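# Stand the cat litter pouch upright, clipped, mid-table

## Task

Set the cat litter pouch upright near the centre of the table, one of its wide faces turned toward the robot arms and not touching the pan or the scoop. The clip must finish attached to the pouch and holding it tightly. The pan must still be upright at the end. The operator ends the task with finished_scene.

## Robot and tools

Robot: two arms, left_arm and right_arm, each with a parallel two-finger gripper. Calibrated root links in the scene frame: left_arm at (-0.024, +0.244, 0) m with quat_wxyz (+1.000, 0, 0, 0); right_arm at (+0.041, -0.340, 0) m with quat_wxyz (+1.000, 0, 0, +0.012).

Frame: every pose sent and reported uses the scene frame. Its origin sits at table-top height, halfway between the nominal bases. +x points out across the table, +z points up, and left_arm is on the +y side (arm names do not match image left/right). Reported hand positions and orientations may be wrong by a few centimetres, worse at long reach.

Gripper axes: fingers extend along the gripper's +z and separate along its y. end_effector_position is the point between the finger pads, roughly 1 cm short of the fingertips.

The row: every motion argument is built from rows of 16 numbers, always covering both arms even if one is idle. Order: left_arm x, y, z, qw, qx, qy, qz, opening, then right_arm x, y, z, qw, qx, qy, qz, opening. x, y, z is an absolute target for end_effector_position in metres; qw..qz is an absolute target orientation, w first. Opening runs from -1 (closed) to +1 (fully open, 0.094 m); it is a commanded finger gap, not an offset.

execute_actions(actions, cameras): actions is a list of actions; each action is a list of 1 to 15 rows, one row per 1/30 s control step, and if fewer than 15 are given the last row is held to fill 15 steps. An empty actions list just reports state and images. For the first action of a call, any target more than 0.6 m from the gripper's current position along any of that gripper's own axes gets the call refused. cameras: list of names (cam_high, cam_low); omitted, null or ["all"] means all, [] means none; an unknown name invalidates the call.

move(target, speed, blend, opening_speed, blocking, cameras): drives each gripper in a straight line from its "Hand target" to the pose in target. target is a single 16-number row or a list of up to 15 rows done in sequence (no 0.6 m check). speed is m/s, 0.002 to 0.5, default 0.25 (rotation capped at twice that in rad/s); one value or one per target. blend, in metres, rounds corners at intermediate targets; 0 stops at each. opening_speed is per second on the -1..+1 scale, at least 0.2; use a low value when squeezing something fragile. blocking=false returns after about 0.5 s while motion continues; a new move takes over from the current point. A move stops after 10 s of path even if short. Paths ignore obstacles and the other arm; grippers lag and overshoot, especially fast or with an arm stretched straight. Avoid passing near an arm's own base (it can flip the shoulder); go around. New openings on later targets are applied only once everything has come to rest. The result adds a "move:" line: done, off_target, moving, held or fault, plus limits (paced = pose clipped, held = steps withheld). done means within 10 mm and 2 degrees; it says nothing about contact.

wait(seconds 0 to 10, cameras): lets time pass with the last commands held; a running move continues. stop(cameras): brakes the running move. zoom_image(camera cam_high or cam_low, region [x0, y0, x1, y1] in pixels, at most 504 by 504, origin top-left): closer look at the latest image; both cameras are 896x504. read_manual(section "licences"): licence texts only. finished_scene(scene): the current scene's number; ends it irreversibly, so call it only once the pouch stands by itself with the clip gripping it.

Controller behaviour: each step the command is clipped to within 100 mm and 20 degrees of the measured pose, so one action may fall short; the result's "Hand target" shows where the arm is actually being driven, and the remainder must be sent again. Friction and weight can leave a hand a centimetre or more off target without any contact. To keep an arm still, resend its pose from the last result before it stopped, with its intended opening, in every call; to keep a gripper's orientation, resend the same quaternion rather than the drifted reported one. To leave a gripper unchanged, resend its current command (0 is a real command). Commanding the measured pose relieves a press.

Result lines: end_effector_position and end_effector_quat_wxyz per arm; Joint positions (last value is finger gap in metres); grip_measured on the opening scale (reads up to about 1.6 mm wide when empty, about 3 mm narrower than a hard part when squeezing); Joint velocities "within noise" means at rest; Joint torques include the arm's own weight, have per-arm offsets, and joints 1-3 wrap at ±28 N m; Tool commands; MOTOR HOT from 75 °C. At 90 °C an OVER-TEMPERATURE FAULT folds that arm and disables it; at 100 °C it collapses. Holding loads, stretching out or pushing against unreachable poses heats motors.

Gripping: pads push about 50-64 N each once the command is about 0.05 below the touch reading (more for small, round or soft items). grip_measured keeps tracking the command, so it will not reveal contact. To release, command well above grip_measured.

Avoid: dropping things or releasing them while moving, fast impacts, hard presses, arm-to-arm contact (gripper housings and wrist cameras are not protected by the clearance check), knocking over the pan, and anything ending up off the table. Loose objects may occasionally get a small external nudge.

Each tool is called as a command line: name --argument value for each argument, lists and objects as JSON in quotes; but a table of rows of numbers goes row by row, as --pt "numbers of a row", without its own name.

## Session

execute_actions --actions '[]'

Scene clock: 0.00 s.
left_arm: end_effector_position=(+0.1627, +0.4608, +0.1695) grip_measured=+1.000 end_effector_quat_wxyz=(-0.234, +0.685, -0.486, -0.490) | right_arm: end_effector_position=(+0.1356, -0.1588, +0.1164) grip_measured=+1.000 end_effector_quat_wxyz=(+0.373, -0.231, +0.889, +0.133)
Joint positions: left_arm=[0.27 1.752 1.216 -1.516 -1.089 -1.931 0.094] | right_arm=[1.654 0.743 0.521 -0.887 0.697 1 0.094]
Joint velocities: within noise
Joint torques (N m): no reading
Motor temperatures (°C): left_arm=[30 33 35 31 29 30 28] | right_arm=[27 36 33 30 26 27 28]
Heat: left arm: 35 °C; right arm: 36 °C.
Hand target: left_arm +0.1640, +0.4623, +0.1738; -0.242, +0.684, -0.483, -0.490 | right_arm +0.1377, -0.1597, +0.1200; +0.380, -0.228, +0.887, +0.132
Tool commands: left_gripper/opening=+1.0 right_gripper/opening=+1.0

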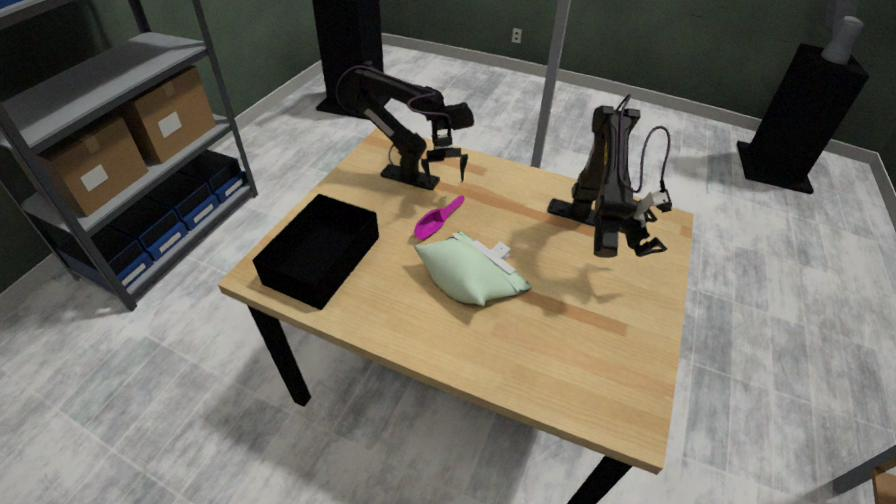

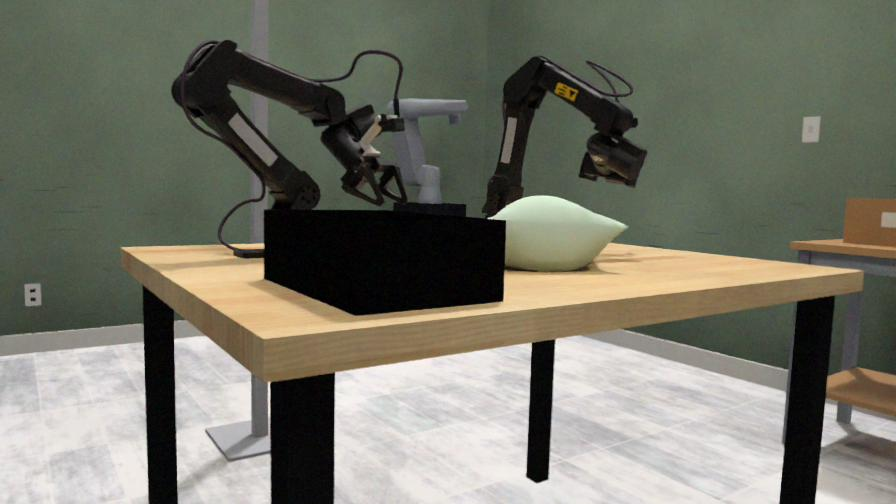

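zoom_image --camera "cam_high" --region '[380, 180, 580, 320]'

zoom_image --camera "cam_high" --region '[220, 100, 720, 480]'

zoom_image --camera "cam_low" --region '[440, 160, 680, 300]'

Scaled by 2.520.

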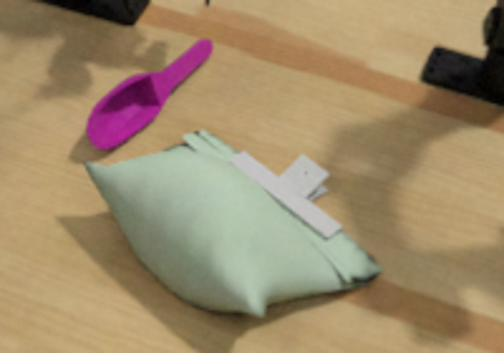

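Scaled by 1.008.

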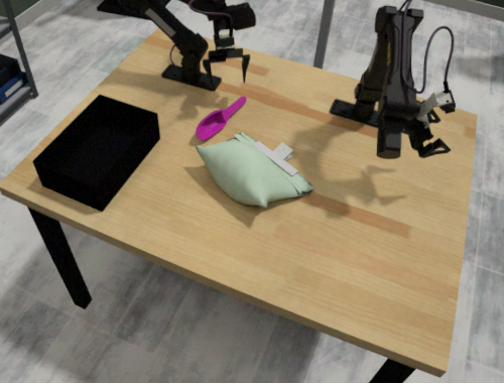

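Scaled by 2.100.

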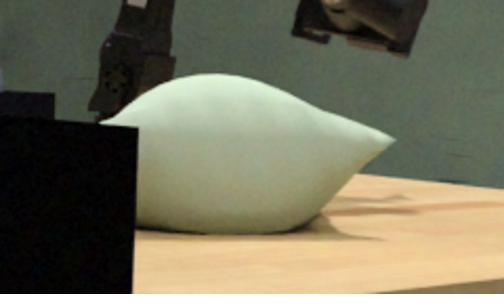

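zoom_image --camera "cam_high" --region '[330, 50, 490, 210]'

zoom_image --camera "cam_high" --region '[530, 80, 710, 260]'

Scaled by 3.150.

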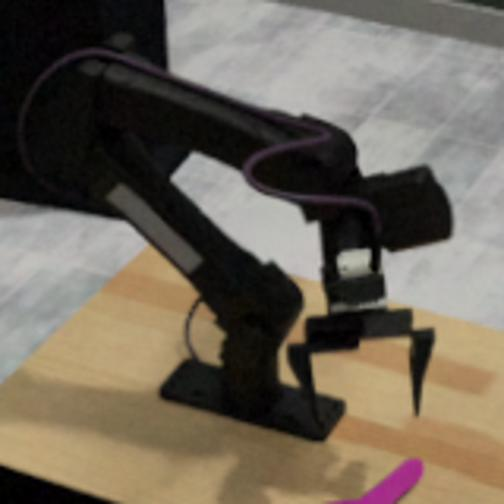

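Scaled by 2.800.

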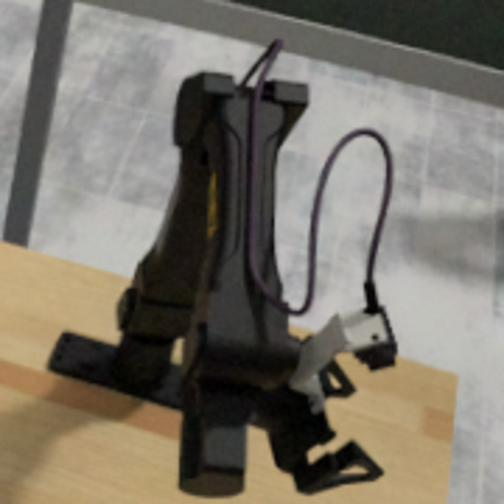

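zoom_image --camera "cam_high" --region '[405, 220, 545, 315]'

zoom_image --camera "cam_low" --region '[480, 180, 650, 285]'

Scaled by 3.600.

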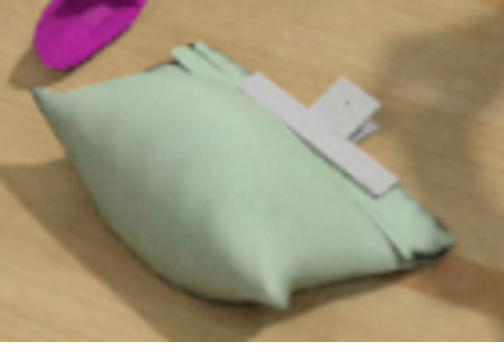

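Scaled by 2.965.

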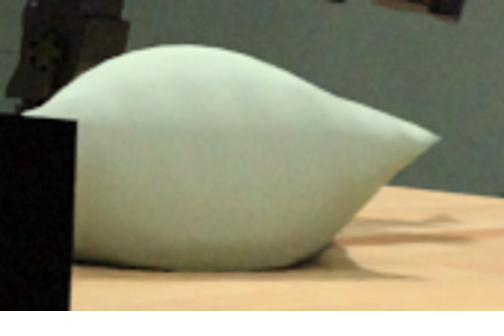

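move --target '[0.25, 0.30, 0.15, 0, 0, 1, 0, -0.9, 0.20, -0.15, 0.20, 0, 0, 1, 0, -0.9]' --speed 0.2

Scene clock: 10.80 s.
left_arm: end_effector_position=(+0.2461, +0.2993, +0.1462) grip_measured=-0.899 end_effector_quat_wxyz=(-0.003, +0.000, +1.000, +0.004) | right_arm: end_effector_position=(+0.1967, -0.1509, +0.1943) grip_measured=-0.898 end_effector_quat_wxyz=(+0.009, -0.001, +1.000, +0.011)
Joint positions: left_arm=[0.191 1.59 1.398 -1.383 -0.01 0.192 0.005] | right_arm=[0.852 1.47 1.476 -1.549 -0.001 0.875 0.005]
Joint velocities: within noise
Joint torques (N m): left_arm=[0.65 -4.85 8.57 0.25 0.15 0.05] | right_arm=[-0.55 -4.26 7.97 0.06 -0.06 -0.11]
Motor temperatures (°C): left_arm=[30 34 37 31 29 30 28] | right_arm=[27 36 35 30 26 27 28]
Heat: left arm: 37 °C; right arm: 36 °C.
Hand target: left_arm +0.2500, +0.3001, +0.1500; +0.000, +0.000, +1.000, +0.000 | right_arm +0.2000, -0.1500, +0.1995; +0.012, +0.000, +1.000, +0.014
Off the commanded pose: left_arm 0.005 m, 1 deg | right_arm 0.007 m, 2 deg.
joint sent to its limit (right arm) — joint 4 (wrist pitch), lower limit. The joint targets still meet the commanded pose.
move: done

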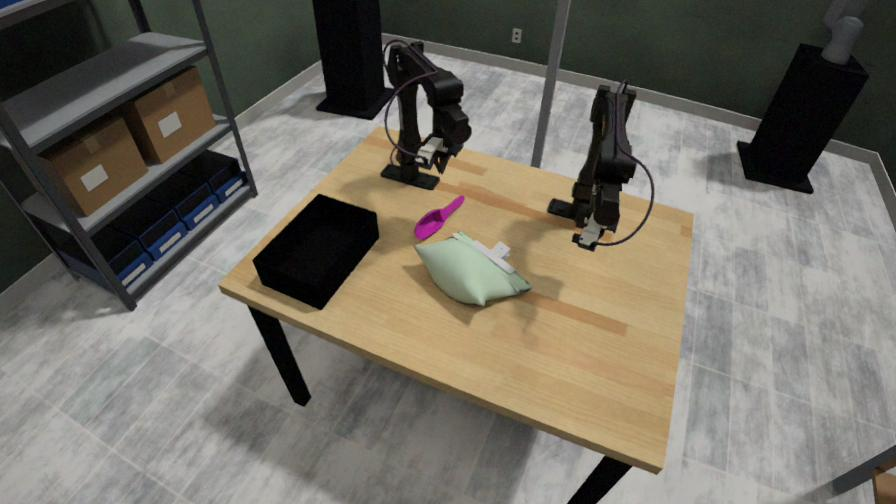

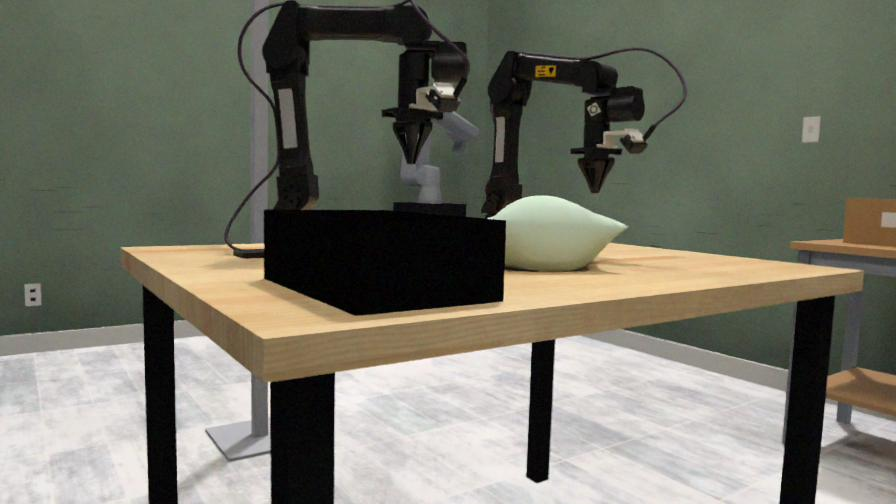

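zoom_image --camera "cam_high" --region '[550, 180, 650, 260]'

zoom_image --camera "cam_low" --region '[360, 60, 680, 240]'

Scaled by 5.040.

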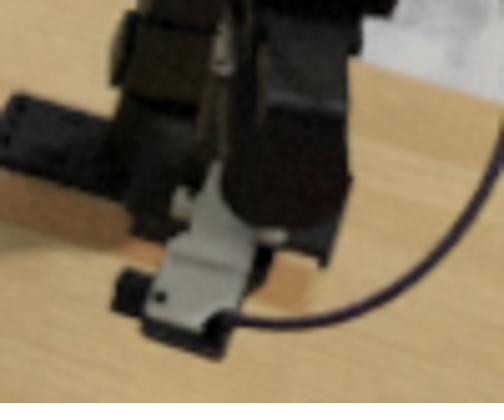

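Scaled by 1.575.

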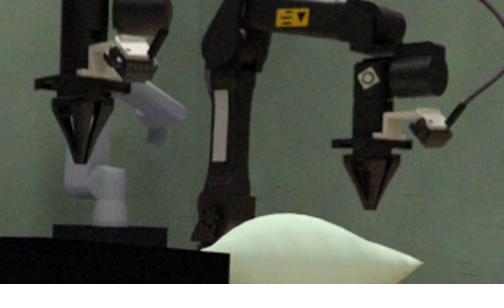

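zoom_image --camera "cam_low" --region '[100, 230, 350, 504]'

zoom_image --camera "cam_low" --region '[700, 230, 896, 504]'

Scaled by 1.839.

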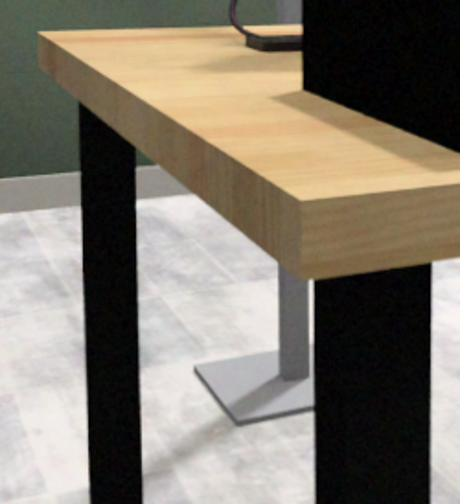

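Scaled by 1.839.

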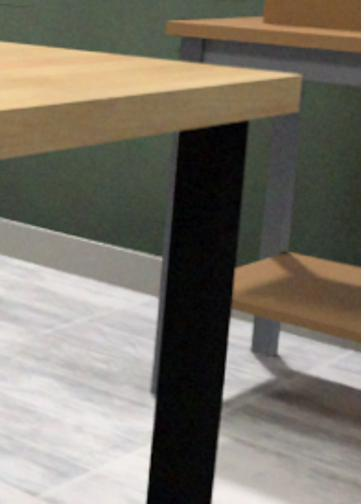

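move --target '[0.311, 0.2215, 0.13, 0.2726, -0.472, 0.7262, -0.4193, -0.2, 0.20, -0.15, 0.20, 0.012, 0, 1, 0.014, -0.9]' --speed 0.2

Scene clock: 20.17 s.
left_arm: end_effector_position=(+0.3127, +0.2227, +0.1287) grip_measured=-0.202 end_effector_quat_wxyz=(+0.265, -0.477, +0.726, -0.419) | right_arm: end_effector_position=(+0.1964, -0.1512, +0.1943) grip_measured=-0.898 end_effector_quat_wxyz=(+0.008, -0.001, +1.000, +0.010)
Joint positions: left_arm=[0.205 1.152 0.509 0.011 0.533 -1.231 0.038] | right_arm=[0.852 1.47 1.476 -1.551 -0.001 0.875 0.005]
Joint velocities: within noise
Joint torques (N m): left_arm=[-0.51 -3.95 6.06 1.92 0.15 0.06] | right_arm=[-0.81 -4.49 8.16 0.08 0.02 -0.1]
Motor temperatures (°C): left_arm=[30 34 37 31 29 30 28] | right_arm=[27 36 37 30 26 27 28]
Heat: left arm: 37 °C; right arm: 37 °C.
Hand target: left_arm +0.3110, +0.2215, +0.1299; +0.272, -0.472, +0.726, -0.419 | right_arm +0.2000, -0.1501, +0.2000; +0.012, +0.000, +1.000, +0.014
Off the commanded pose: left_arm 0.003 m, 1 deg | right_arm 0.007 m, 1 deg.
joint sent to its limit (right arm) — joint 4 (wrist pitch), lower limit. The joint targets still meet the commanded pose.
move: done

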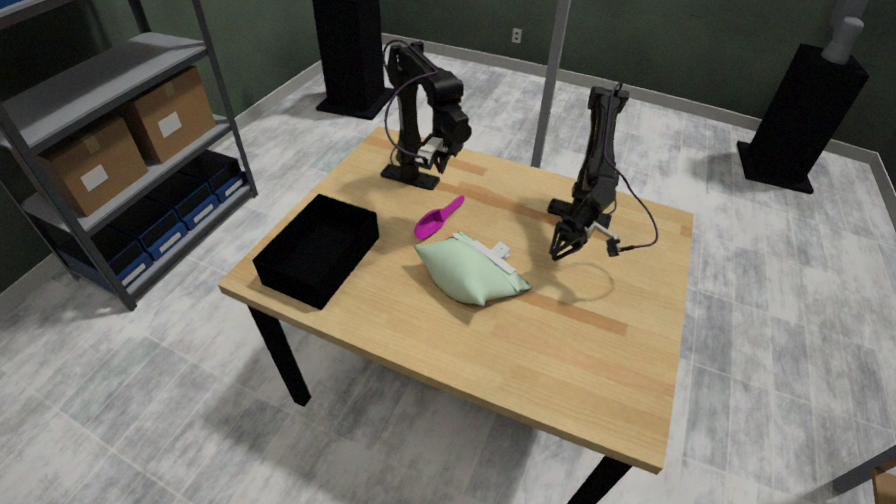

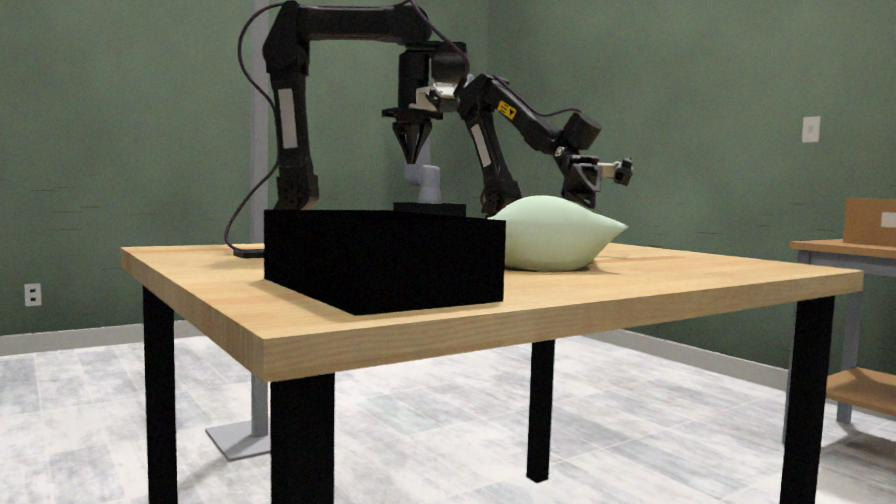

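zoom_image --camera "cam_high" --region '[430, 180, 660, 310]'

Scaled by 2.191.

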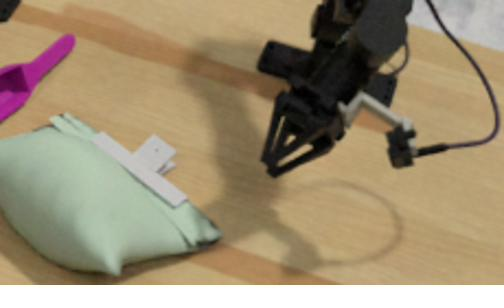

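move --target '[0.307, 0.1755, 0.085, 0.3318, -0.4324, 0.6653, -0.5105, -0.2, 0.20, -0.15, 0.20, 0.012, 0, 1, 0.014, -0.9]' --speed 0.15

zoom_image --camera "cam_high" --region '[430, 180, 660, 310]'

zoom_image --camera "cam_low" --region '[460, 120, 700, 290]'

Scene clock: 23.77 s.
left_arm: end_effector_position=(+0.3105, +0.1764, +0.0901) grip_measured=-0.202 end_effector_quat_wxyz=(+0.334, -0.430, +0.662, -0.514) | right_arm: end_effector_position=(+0.1963, -0.1513, +0.1943) grip_measured=-0.898 end_effector_quat_wxyz=(+0.008, -0.001, +1.000, +0.010)
Joint positions: left_arm=[0.009 1.504 0.13 1.1 0.414 -1.458 0.038] | right_arm=[0.852 1.47 1.476 -1.551 -0.001 0.875 0.005]
Joint velocities: within noise
Joint torques (N m): left_arm=[-0.62 -2.73 3.29 2.12 0 0.02] | right_arm=[-0.94 -4.63 8.1 0.12 -0.05 -0.08]
Motor temperatures (°C): left_arm=[30 34 37 32 29 30 28] | right_arm=[27 36 38 30 26 27 28]
Heat: left arm: 37 °C; right arm: 38 °C.
Hand target: left_arm +0.3070, +0.1755, +0.0851; +0.332, -0.432, +0.665, -0.510 | right_arm +0.2000, -0.1501, +0.2000; +0.012, +0.000, +1.000, +0.014
Off the commanded pose: left_arm 0.006 m, 1 deg | right_arm 0.007 m, 1 deg.
joint sent to its limit (right arm) — joint 4 (wrist pitch), lower limit. The joint targets still meet the commanded pose.
move: done

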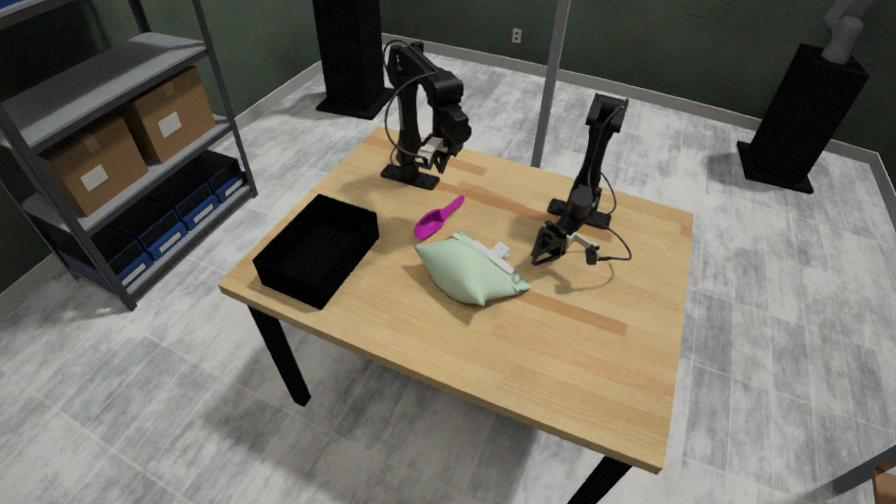

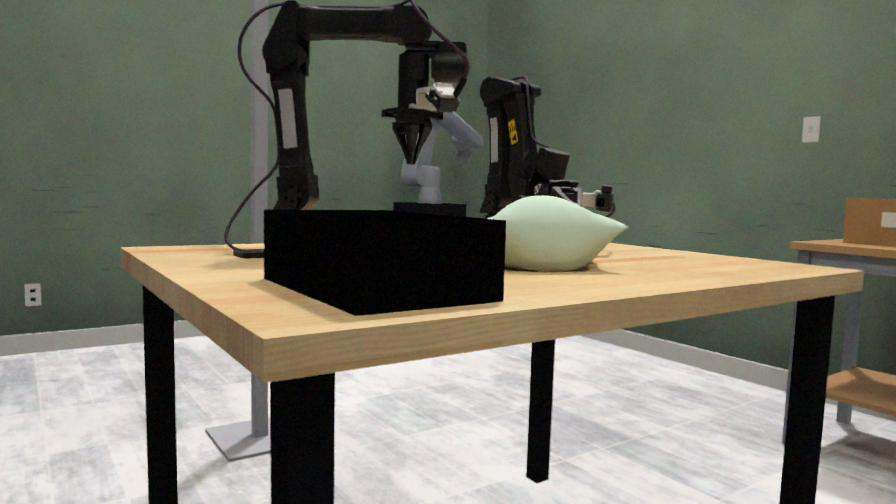

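Scaled by 2.191.

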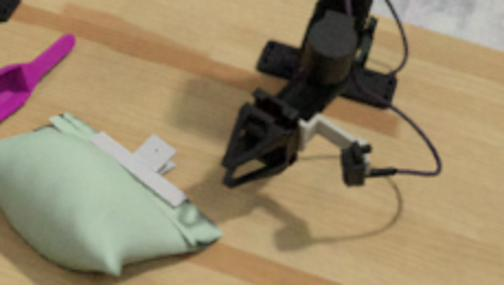

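Scaled by 2.100.

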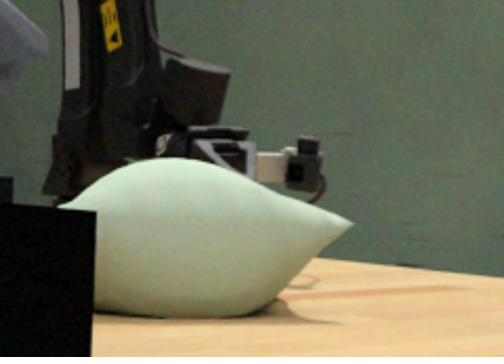

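zoom_image --camera "cam_high" --region '[470, 220, 590, 310]'

Scaled by 4.200.

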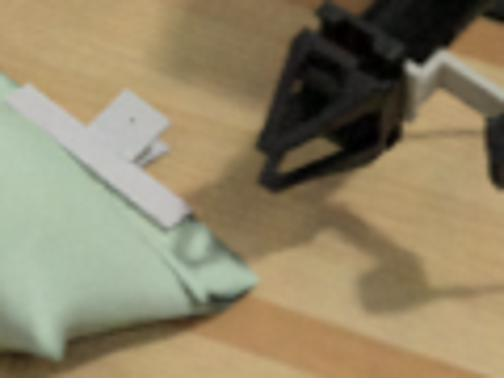

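zoom_image --camera "cam_high" --region '[500, 245, 560, 300]'

Scaled by 8.400.

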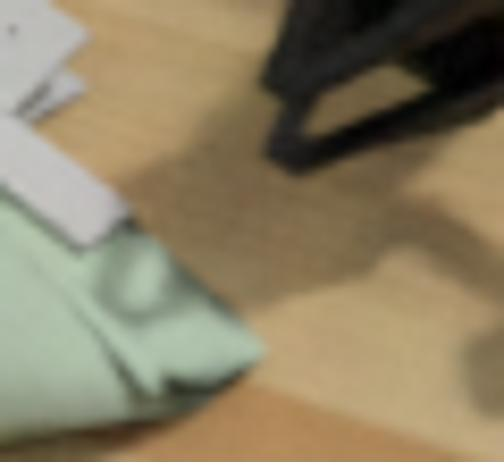

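move --pt "0.30 0.21 0.09 0.2929 -0.4596 0.7072 -0.4505 -0.15 0.20 -0.15 0.20 0.012 0 1 0.014 -0.9" --pt "0.30 0.21 0.045 0.2929 -0.4596 0.7072 -0.4505 -0.15 0.20 -0.15 0.20 0.012 0 1 0.014 -0.9" --speed '[0.12, 0.06]' --cameras '["cam_high"]'

zoom_image --camera "cam_high" --region '[470, 200, 650, 310]'

Scene clock: 28.07 s.
left_arm: end_effector_position=(+0.3031, +0.2105, +0.0484) grip_measured=-0.151 end_effector_quat_wxyz=(+0.295, -0.462, +0.704, -0.451) | right_arm: end_effector_position=(+0.1963, -0.1513, +0.1943) grip_measured=-0.898 end_effector_quat_wxyz=(+0.008, -0.001, +1.000, +0.010)
Joint positions: left_arm=[0.167 1.519 0.175 0.841 0.52 -1.305 0.04] | right_arm=[0.852 1.47 1.476 -1.551 -0.001 0.875 0.005]
Joint velocities: within noise
Joint torques (N m): left_arm=[0.38 -2.81 3.95 2 0.2 0.11] | right_arm=[-0.68 -4.29 8.18 0.12 -0.04 -0.11]
Motor temperatures (°C): left_arm=[30 34 37 33 29 30 28] | right_arm=[27 36 38 30 26 27 28]
Heat: left arm: 37 °C; right arm: 38 °C.
Hand target: left_arm +0.3000, +0.2100, +0.0450; +0.293, -0.460, +0.707, -0.450 | right_arm +0.1999, -0.1501, +0.2000; +0.012, +0.000, +1.000, +0.014
Off the commanded pose: left_arm 0.005 m, 0 deg | right_arm 0.007 m, 1 deg.
joint sent to its limit (right arm) — joint 4 (wrist pitch), lower limit. The joint targets still meet the commanded pose.
move: done
Images, in order (width x height): cam_high 896x504.

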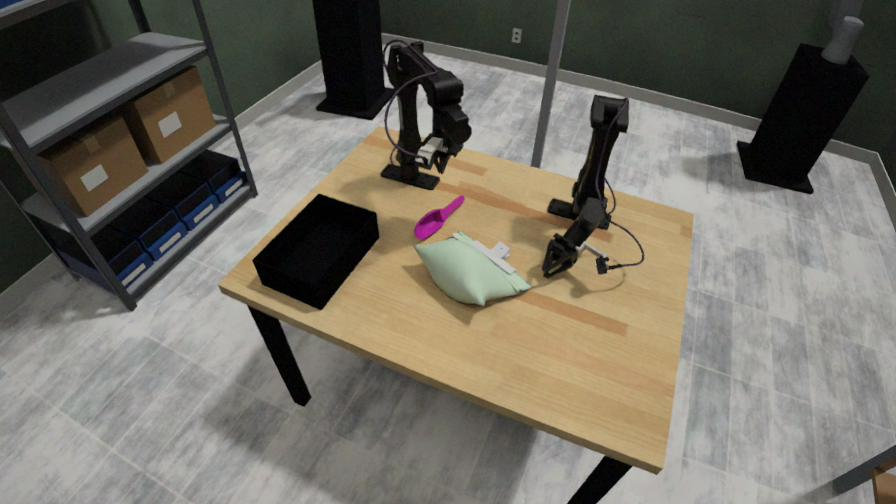

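Scaled by 2.800.

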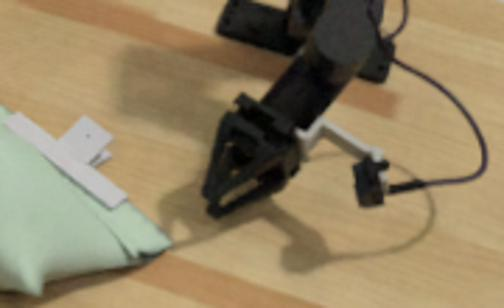

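move --target '[0.297, 0.2095, 0.032, 0.2929, -0.4596, 0.7072, -0.4505, -0.15, 0.20, -0.15, 0.20, 0.012, 0, 1, 0.014, -0.9]' --speed 0.03 --cameras '["cam_high"]'

zoom_image --camera "cam_high" --region '[500, 230, 600, 310]'

Scene clock: 29.43 s.
left_arm: end_effector_position=(+0.3001, +0.2099, +0.0352) grip_measured=-0.151 end_effector_quat_wxyz=(+0.295, -0.462, +0.704, -0.451) | right_arm: end_effector_position=(+0.1963, -0.1513, +0.1943) grip_measured=-0.898 end_effector_quat_wxyz=(+0.008, -0.001, +1.000, +0.010)
Joint positions: left_arm=[0.167 1.627 0.147 0.976 0.52 -1.305 0.04] | right_arm=[0.852 1.47 1.476 -1.551 -0.001 0.875 0.005]
Joint velocities: within noise
Joint torques (N m): left_arm=[0.4 -3.03 3.03 2.03 0.24 0.13] | right_arm=[-0.9 -4.51 7.97 0.07 -0.01 -0.13]
Motor temperatures (°C): left_arm=[30 33 37 33 29 30 28] | right_arm=[27 36 38 30 26 27 28]
Heat: left arm: 37 °C; right arm: 38 °C.
Hand target: left_arm +0.2970, +0.2095, +0.0320; +0.293, -0.460, +0.707, -0.450 | right_arm +0.2000, -0.1501, +0.2000; +0.012, +0.000, +1.000, +0.014
Off the commanded pose: left_arm 0.004 m, 0 deg | right_arm 0.007 m, 1 deg.
joint sent to its limit (right arm) — joint 4 (wrist pitch), lower limit. The joint targets still meet the commanded pose.
move: done
Images, in order (width x height): cam_high 896x504.

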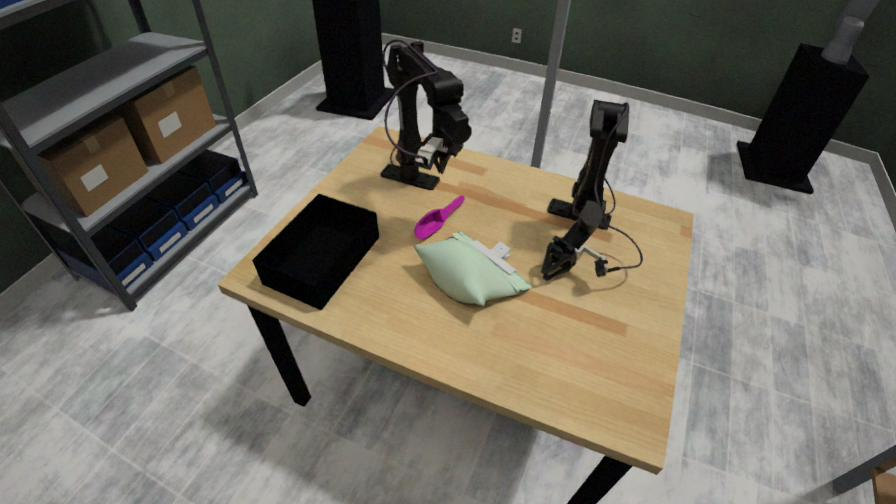

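Scaled by 5.040.

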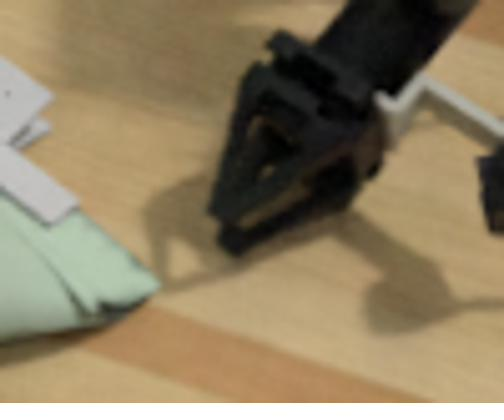

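move --target '[0.297, 0.2095, 0.020, 0.2929, -0.4596, 0.7072, -0.4505, -0.15, 0.20, -0.15, 0.20, 0.012, 0, 1, 0.014, -0.9]' --speed 0.02 --cameras '["cam_high"]'

zoom_image --camera "cam_high" --region '[500, 230, 600, 310]'

Scene clock: 30.63 s.
left_arm: end_effector_position=(+0.3012, +0.2097, +0.0241) grip_measured=-0.151 end_effector_quat_wxyz=(+0.296, -0.460, +0.704, -0.453) | right_arm: end_effector_position=(+0.1963, -0.1513, +0.1943) grip_measured=-0.898 end_effector_quat_wxyz=(+0.008, -0.001, +1.000, +0.010)
Joint positions: left_arm=[0.167 1.746 0.141 1.105 0.523 -1.305 0.04] | right_arm=[0.852 1.47 1.476 -1.551 -0.001 0.875 0.005]
Joint velocities: within noise
Joint torques (N m): left_arm=[0.18 -3.12 2.14 1.99 0.17 0.11] | right_arm=[-0.8 -4.27 8.12 0.11 -0.02 -0.07]
Motor temperatures (°C): left_arm=[30 33 37 33 29 30 28] | right_arm=[27 36 38 30 26 27 28]
Heat: left arm: 37 °C; right arm: 38 °C.
Hand target: left_arm +0.2970, +0.2095, +0.0201; +0.293, -0.460, +0.707, -0.450 | right_arm +0.2000, -0.1501, +0.2000; +0.012, +0.000, +1.000, +0.014
Off the commanded pose: left_arm 0.006 m, 1 deg | right_arm 0.007 m, 1 deg.
joint sent to its limit (right arm) — joint 4 (wrist pitch), lower limit. The joint targets still meet the commanded pose.
move: done
Images, in order (width x height): cam_high 896x504.

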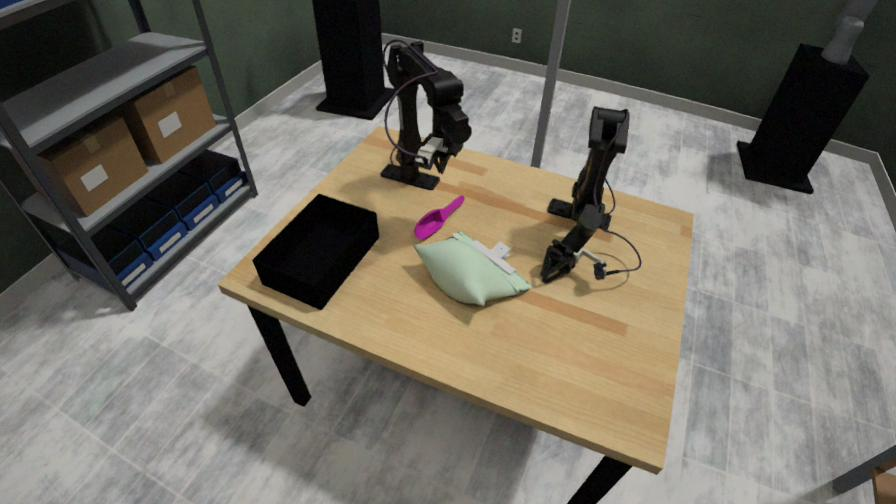

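Scaled by 5.040.

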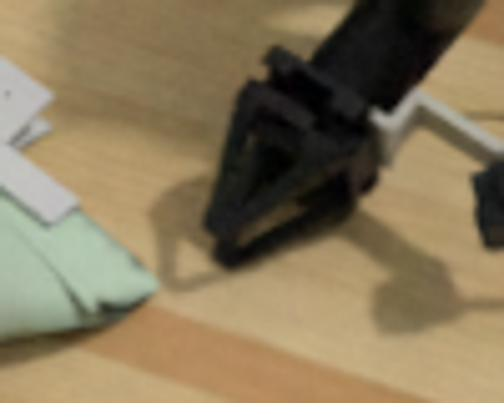

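move --target '[0.297, 0.2095, 0.012, 0.2929, -0.4596, 0.7072, -0.4505, -0.15, 0.20, -0.15, 0.20, 0.012, 0, 1, 0.014, -0.9]' --speed 0.02 --cameras '["cam_high"]'

zoom_image --camera "cam_high" --region '[500, 230, 600, 310]'

Scene clock: 31.67 s.
left_arm: end_effector_position=(+0.3051, +0.2094, +0.0236) grip_measured=-0.151 end_effector_quat_wxyz=(+0.307, -0.450, +0.701, -0.460) | right_arm: end_effector_position=(+0.1963, -0.1513, +0.1943) grip_measured=-0.898 end_effector_quat_wxyz=(+0.008, -0.001, +1.000, +0.010)
Joint positions: left_arm=[0.167 1.822 0.141 1.216 0.529 -1.305 0.04] | right_arm=[0.852 1.47 1.476 -1.551 -0.001 0.874 0.005]
Joint velocities: within noise
Joint torques (N m): left_arm=[0.35 -3.1 1.37 1.82 0.11 0.08] | right_arm=[-0.77 -4.31 7.97 0.11 -0.02 -0.08]
Motor temperatures (°C): left_arm=[30 33 36 33 29 30 28] | right_arm=[27 36 38 30 26 27 28]
Heat: left arm: 36 °C; right arm: 38 °C.
Hand target: left_arm +0.2968, +0.2094, +0.0124; +0.293, -0.460, +0.707, -0.450 | right_arm +0.2000, -0.1501, +0.2000; +0.012, +0.000, +1.000, +0.014
Off the commanded pose: left_arm 0.014 m, 2 deg | right_arm 0.007 m, 1 deg.
joint sent to its limit (right arm) — joint 4 (wrist pitch), lower limit. The joint targets still meet the commanded pose.
move: off_target (left_arm)
Images, in order (width x height): cam_high 896x504.

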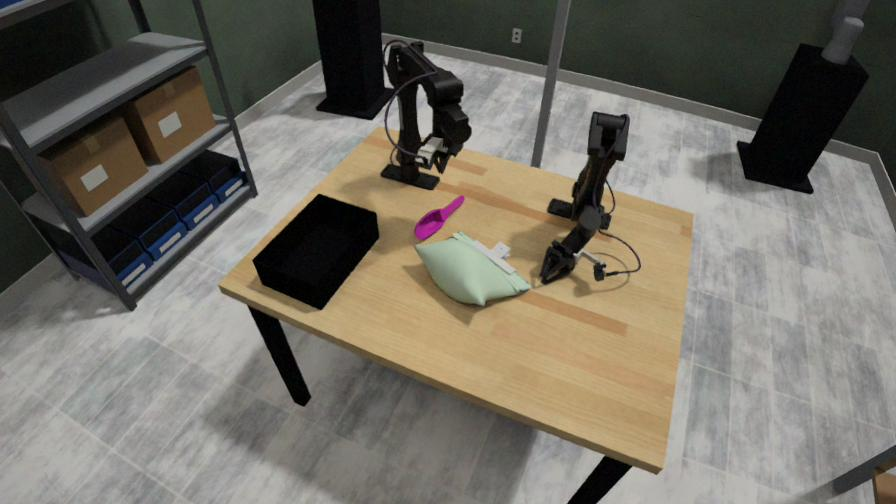

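Scaled by 5.040.

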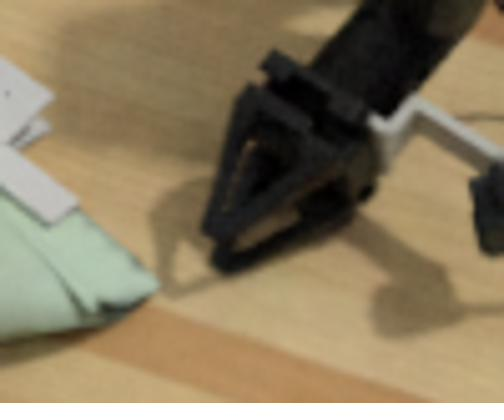

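move --pt "0.295 0.2100 0.040 0.2929 -0.4596 0.7072 -0.4505 0.06 0.20 -0.15 0.20 0.012 0 1 0.014 -0.9" --pt "0.290 0.178 0.040 0.2929 -0.4596 0.7072 -0.4505 0.06 0.20 -0.15 0.20 0.012 0 1 0.014 -0.9" --pt "0.290 0.178 0.029 0.2929 -0.4596 0.7072 -0.4505 0.06 0.20 -0.15 0.20 0.012 0 1 0.014 -0.9" --speed '[0.05, 0.06, 0.03]' --cameras '["cam_high"]'

zoom_image --camera "cam_high" --region '[490, 220, 590, 310]'

Scene clock: 35.63 s.
left_arm: end_effector_position=(+0.2931, +0.1783, +0.0329) grip_measured=+0.058 end_effector_quat_wxyz=(+0.294, -0.458, +0.705, -0.455) | right_arm: end_effector_position=(+0.1963, -0.1513, +0.1943) grip_measured=-0.898 end_effector_quat_wxyz=(+0.008, -0.001, +1.000, +0.010)
Joint positions: left_arm=[-0.003 1.652 0.1 1.091 0.378 -1.392 0.05] | right_arm=[0.852 1.47 1.476 -1.551 -0.001 0.874 0.005]
Joint velocities: within noise
Joint torques (N m): left_arm=[-0.38 -2.61 2.81 2.1 -0.01 0.06] | right_arm=[-0.76 -4.52 7.99 0.08 -0.01 -0.1]
Motor temperatures (°C): left_arm=[30 33 36 34 29 30 28] | right_arm=[27 36 39 30 26 27 28]
Heat: left arm: 36 °C; right arm: 39 °C.
Hand target: left_arm +0.2899, +0.1780, +0.0290; +0.293, -0.460, +0.707, -0.450 | right_arm +0.2000, -0.1501, +0.2000; +0.012, +0.000, +1.000, +0.014
Off the commanded pose: left_arm 0.005 m, 1 deg | right_arm 0.007 m, 1 deg.
joint sent to its limit (right arm) — joint 4 (wrist pitch), lower limit. The joint targets still meet the commanded pose.
move: done
Images, in order (width x height): cam_high 896x504.

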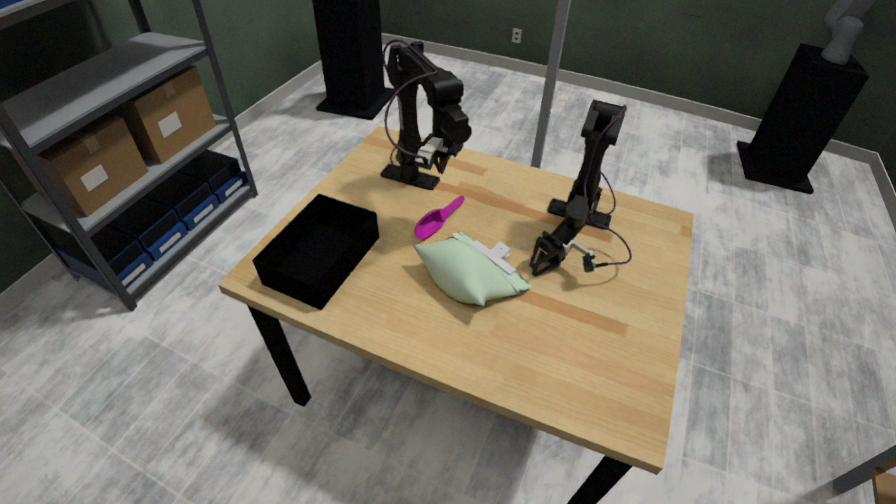

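Scaled by 5.040.

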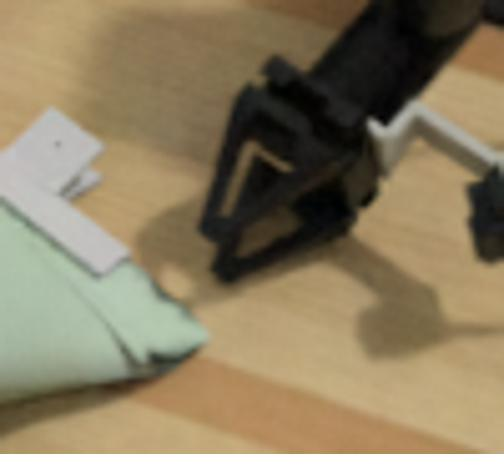

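move --target '[0.345, 0.155, 0.029, 0.2929, -0.4596, 0.7072, -0.4505, 0.06, 0.20, -0.15, 0.20, 0.012, 0, 1, 0.014, -0.9]' --speed 0.04

zoom_image --camera "cam_high" --region '[470, 210, 590, 310]'

Scene clock: 37.90 s.
left_arm: end_effector_position=(+0.3404, +0.1560, +0.0302) grip_measured=+0.059 end_effector_quat_wxyz=(+0.291, -0.459, +0.706, -0.453) | right_arm: end_effector_position=(+0.1962, -0.1514, +0.1943) grip_measured=-0.898 end_effector_quat_wxyz=(+0.008, -0.001, +1.000, +0.010)
Joint positions: left_arm=[-0.104 1.794 0.29 1.052 0.288 -1.439 0.05] | right_arm=[0.852 1.47 1.476 -1.552 -0.001 0.874 0.005]
Joint velocities: within noise
Joint torques (N m): left_arm=[-0.55 -4.46 5.41 1.85 -0.02 -0.01] | right_arm=[-0.83 -4.29 8.13 0.14 -0.02 -0.06]
Motor temperatures (°C): left_arm=[30 33 36 34 29 30 28] | right_arm=[27 36 39 30 26 27 28]
Heat: left arm: 36 °C; right arm: 39 °C.
Hand target: left_arm +0.3449, +0.1551, +0.0290; +0.293, -0.460, +0.707, -0.450 | right_arm +0.1999, -0.1501, +0.2000; +0.012, +0.000, +1.000, +0.014
Off the commanded pose: left_arm 0.005 m, 0 deg | right_arm 0.007 m, 1 deg.
joint sent to its limit (right arm) — joint 4 (wrist pitch), lower limit. The joint targets still meet the commanded pose.
move: done

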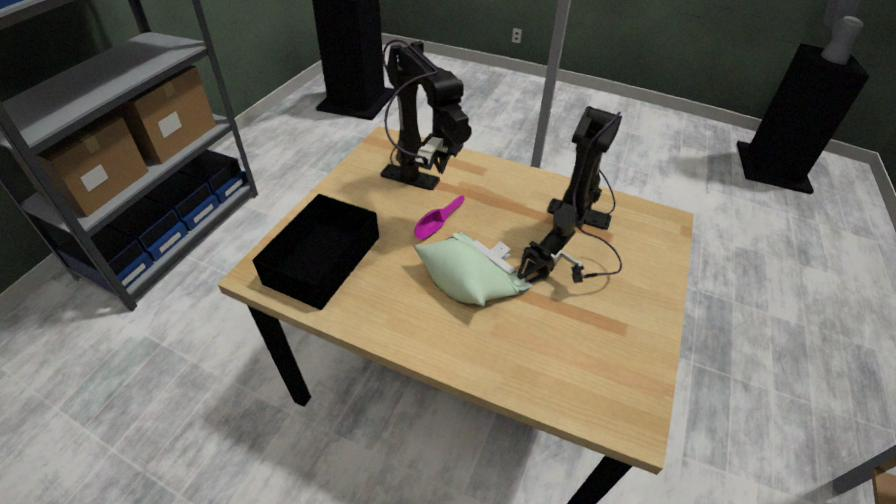

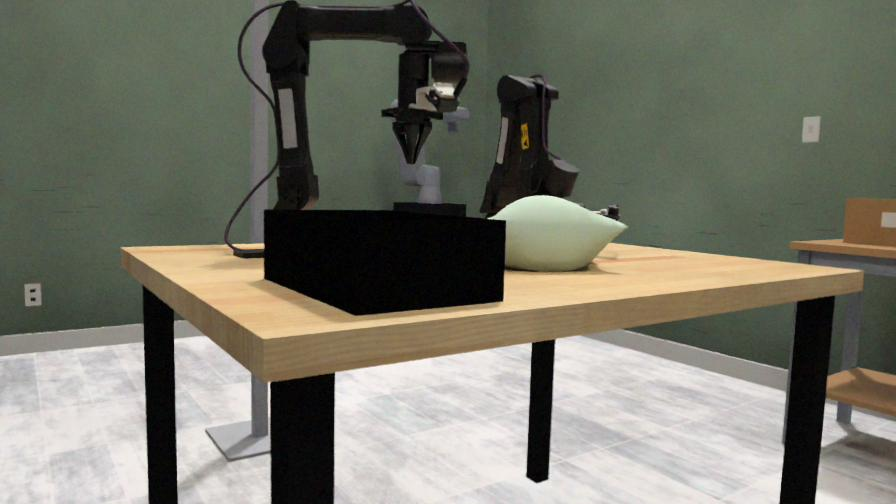

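Scaled by 4.200.

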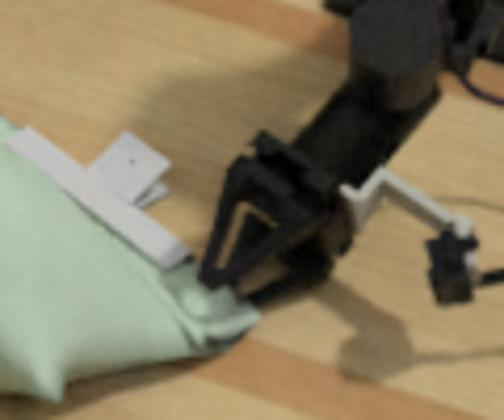

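move --target '[0.358, 0.1497, 0.029, 0.2929, -0.4596, 0.7072, -0.4505, 0.06, 0.20, -0.15, 0.20, 0.012, 0, 1, 0.014, -0.9]' --speed 0.03 --cameras '["cam_high"]'

zoom_image --camera "cam_high" --region '[470, 210, 590, 310]'

Scene clock: 38.90 s.
left_arm: end_effector_position=(+0.3523, +0.1512, +0.0289) grip_measured=+0.059 end_effector_quat_wxyz=(+0.290, -0.461, +0.707, -0.452) | right_arm: end_effector_position=(+0.1962, -0.1514, +0.1943) grip_measured=-0.898 end_effector_quat_wxyz=(+0.008, -0.001, +1.000, +0.010)
Joint positions: left_arm=[-0.12 1.825 0.342 1.027 0.274 -1.446 0.05] | right_arm=[0.852 1.47 1.476 -1.552 -0.001 0.874 0.005]
Joint velocities: within noise
Joint torques (N m): left_arm=[-0.66 -4.74 5.68 1.89 -0.06 0.04] | right_arm=[-0.65 -4.34 8.1 0.11 -0.03 -0.1]
Motor temperatures (°C): left_arm=[30 34 36 34 29 30 28] | right_arm=[27 36 39 30 26 27 28]
Heat: left arm: 36 °C; right arm: 39 °C.
Hand target: left_arm +0.3578, +0.1497, +0.0291; +0.293, -0.460, +0.707, -0.451 | right_arm +0.1999, -0.1501, +0.2000; +0.012, +0.000, +1.000, +0.014
Off the commanded pose: left_arm 0.006 m, 0 deg | right_arm 0.007 m, 1 deg.
joint sent to its limit (right arm) — joint 4 (wrist pitch), lower limit. The joint targets still meet the commanded pose.
move: done
Images, in order (width x height): cam_high 896x504.

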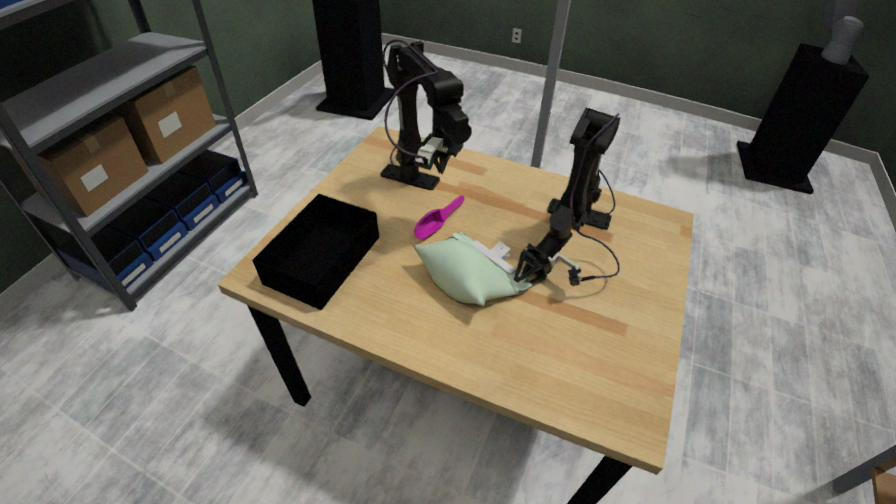

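Scaled by 4.200.

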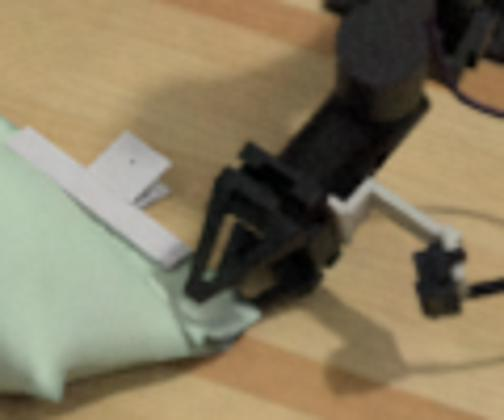

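move --target '[0.358, 0.1497, 0.060, 0.2929, -0.4596, 0.7072, -0.4505, 0.06, 0.20, -0.15, 0.20, 0.012, 0, 1, 0.014, -0.9]' --speed 0.03

zoom_image --camera "cam_high" --region '[400, 190, 590, 320]'

Scene clock: 40.57 s.
left_arm: end_effector_position=(+0.3479, +0.1526, +0.0416) grip_measured=+0.059 end_effector_quat_wxyz=(+0.275, -0.472, +0.714, -0.437) | right_arm: end_effector_position=(+0.1962, -0.1514, +0.1943) grip_measured=-0.898 end_effector_quat_wxyz=(+0.008, -0.001, +1.000, +0.010)
Joint positions: left_arm=[-0.12 1.68 0.363 0.811 0.268 -1.447 0.05] | right_arm=[0.852 1.47 1.476 -1.552 -0.001 0.874 0.005]
Joint velocities: within noise
Joint torques (N m): left_arm=[-0.54 -7.36 6.75 1.92 -0.04 0.03] | right_arm=[-0.85 -4.4 8.14 0.11 -0.01 -0.12]
Motor temperatures (°C): left_arm=[30 34 36 34 29 30 28] | right_arm=[27 36 39 30 26 27 28]
Heat: left arm: 36 °C; right arm: 39 °C.
Hand target: left_arm +0.3575, +0.1497, +0.0602; +0.293, -0.460, +0.707, -0.451 | right_arm +0.1999, -0.1501, +0.2000; +0.012, +0.000, +1.000, +0.014
Off the commanded pose: left_arm 0.021 m, 3 deg | right_arm 0.007 m, 1 deg.
joint sent to its limit (right arm) — joint 4 (wrist pitch), lower limit. The joint targets still meet the commanded pose.
move: off_target (left_arm)

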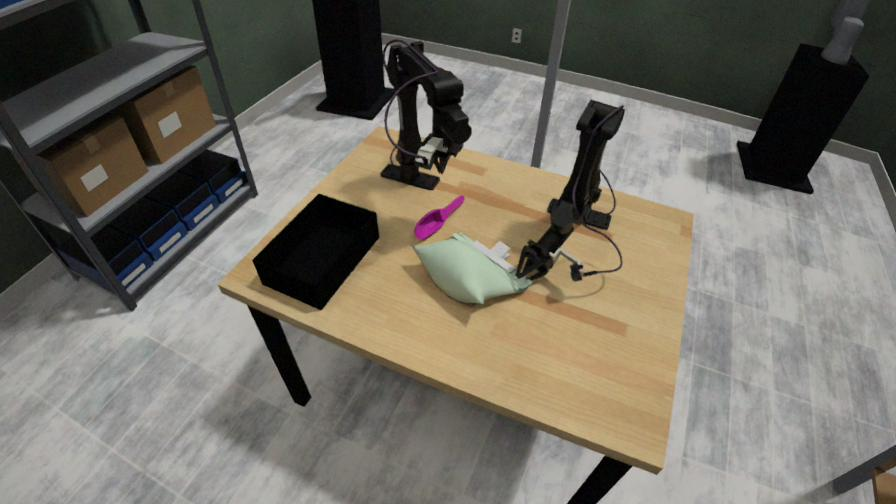

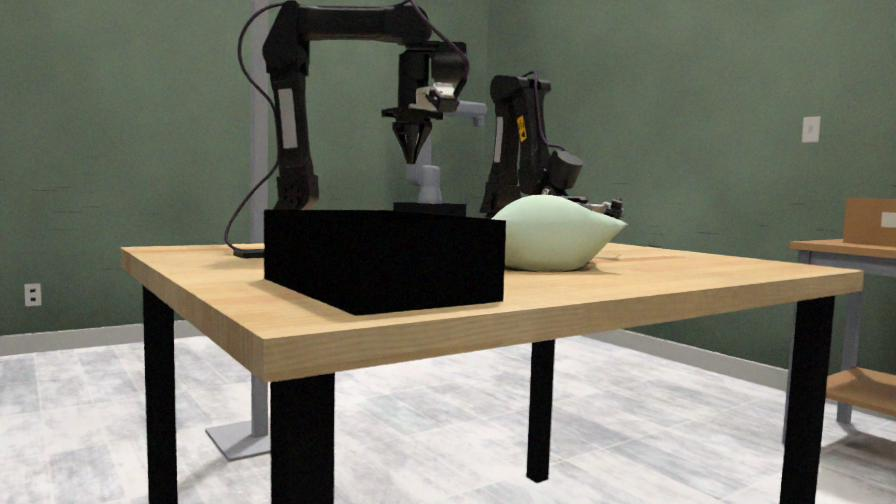

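Scaled by 2.653.

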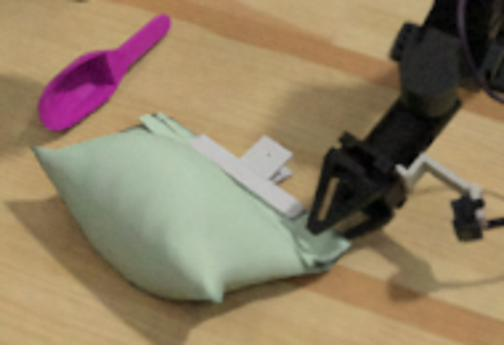

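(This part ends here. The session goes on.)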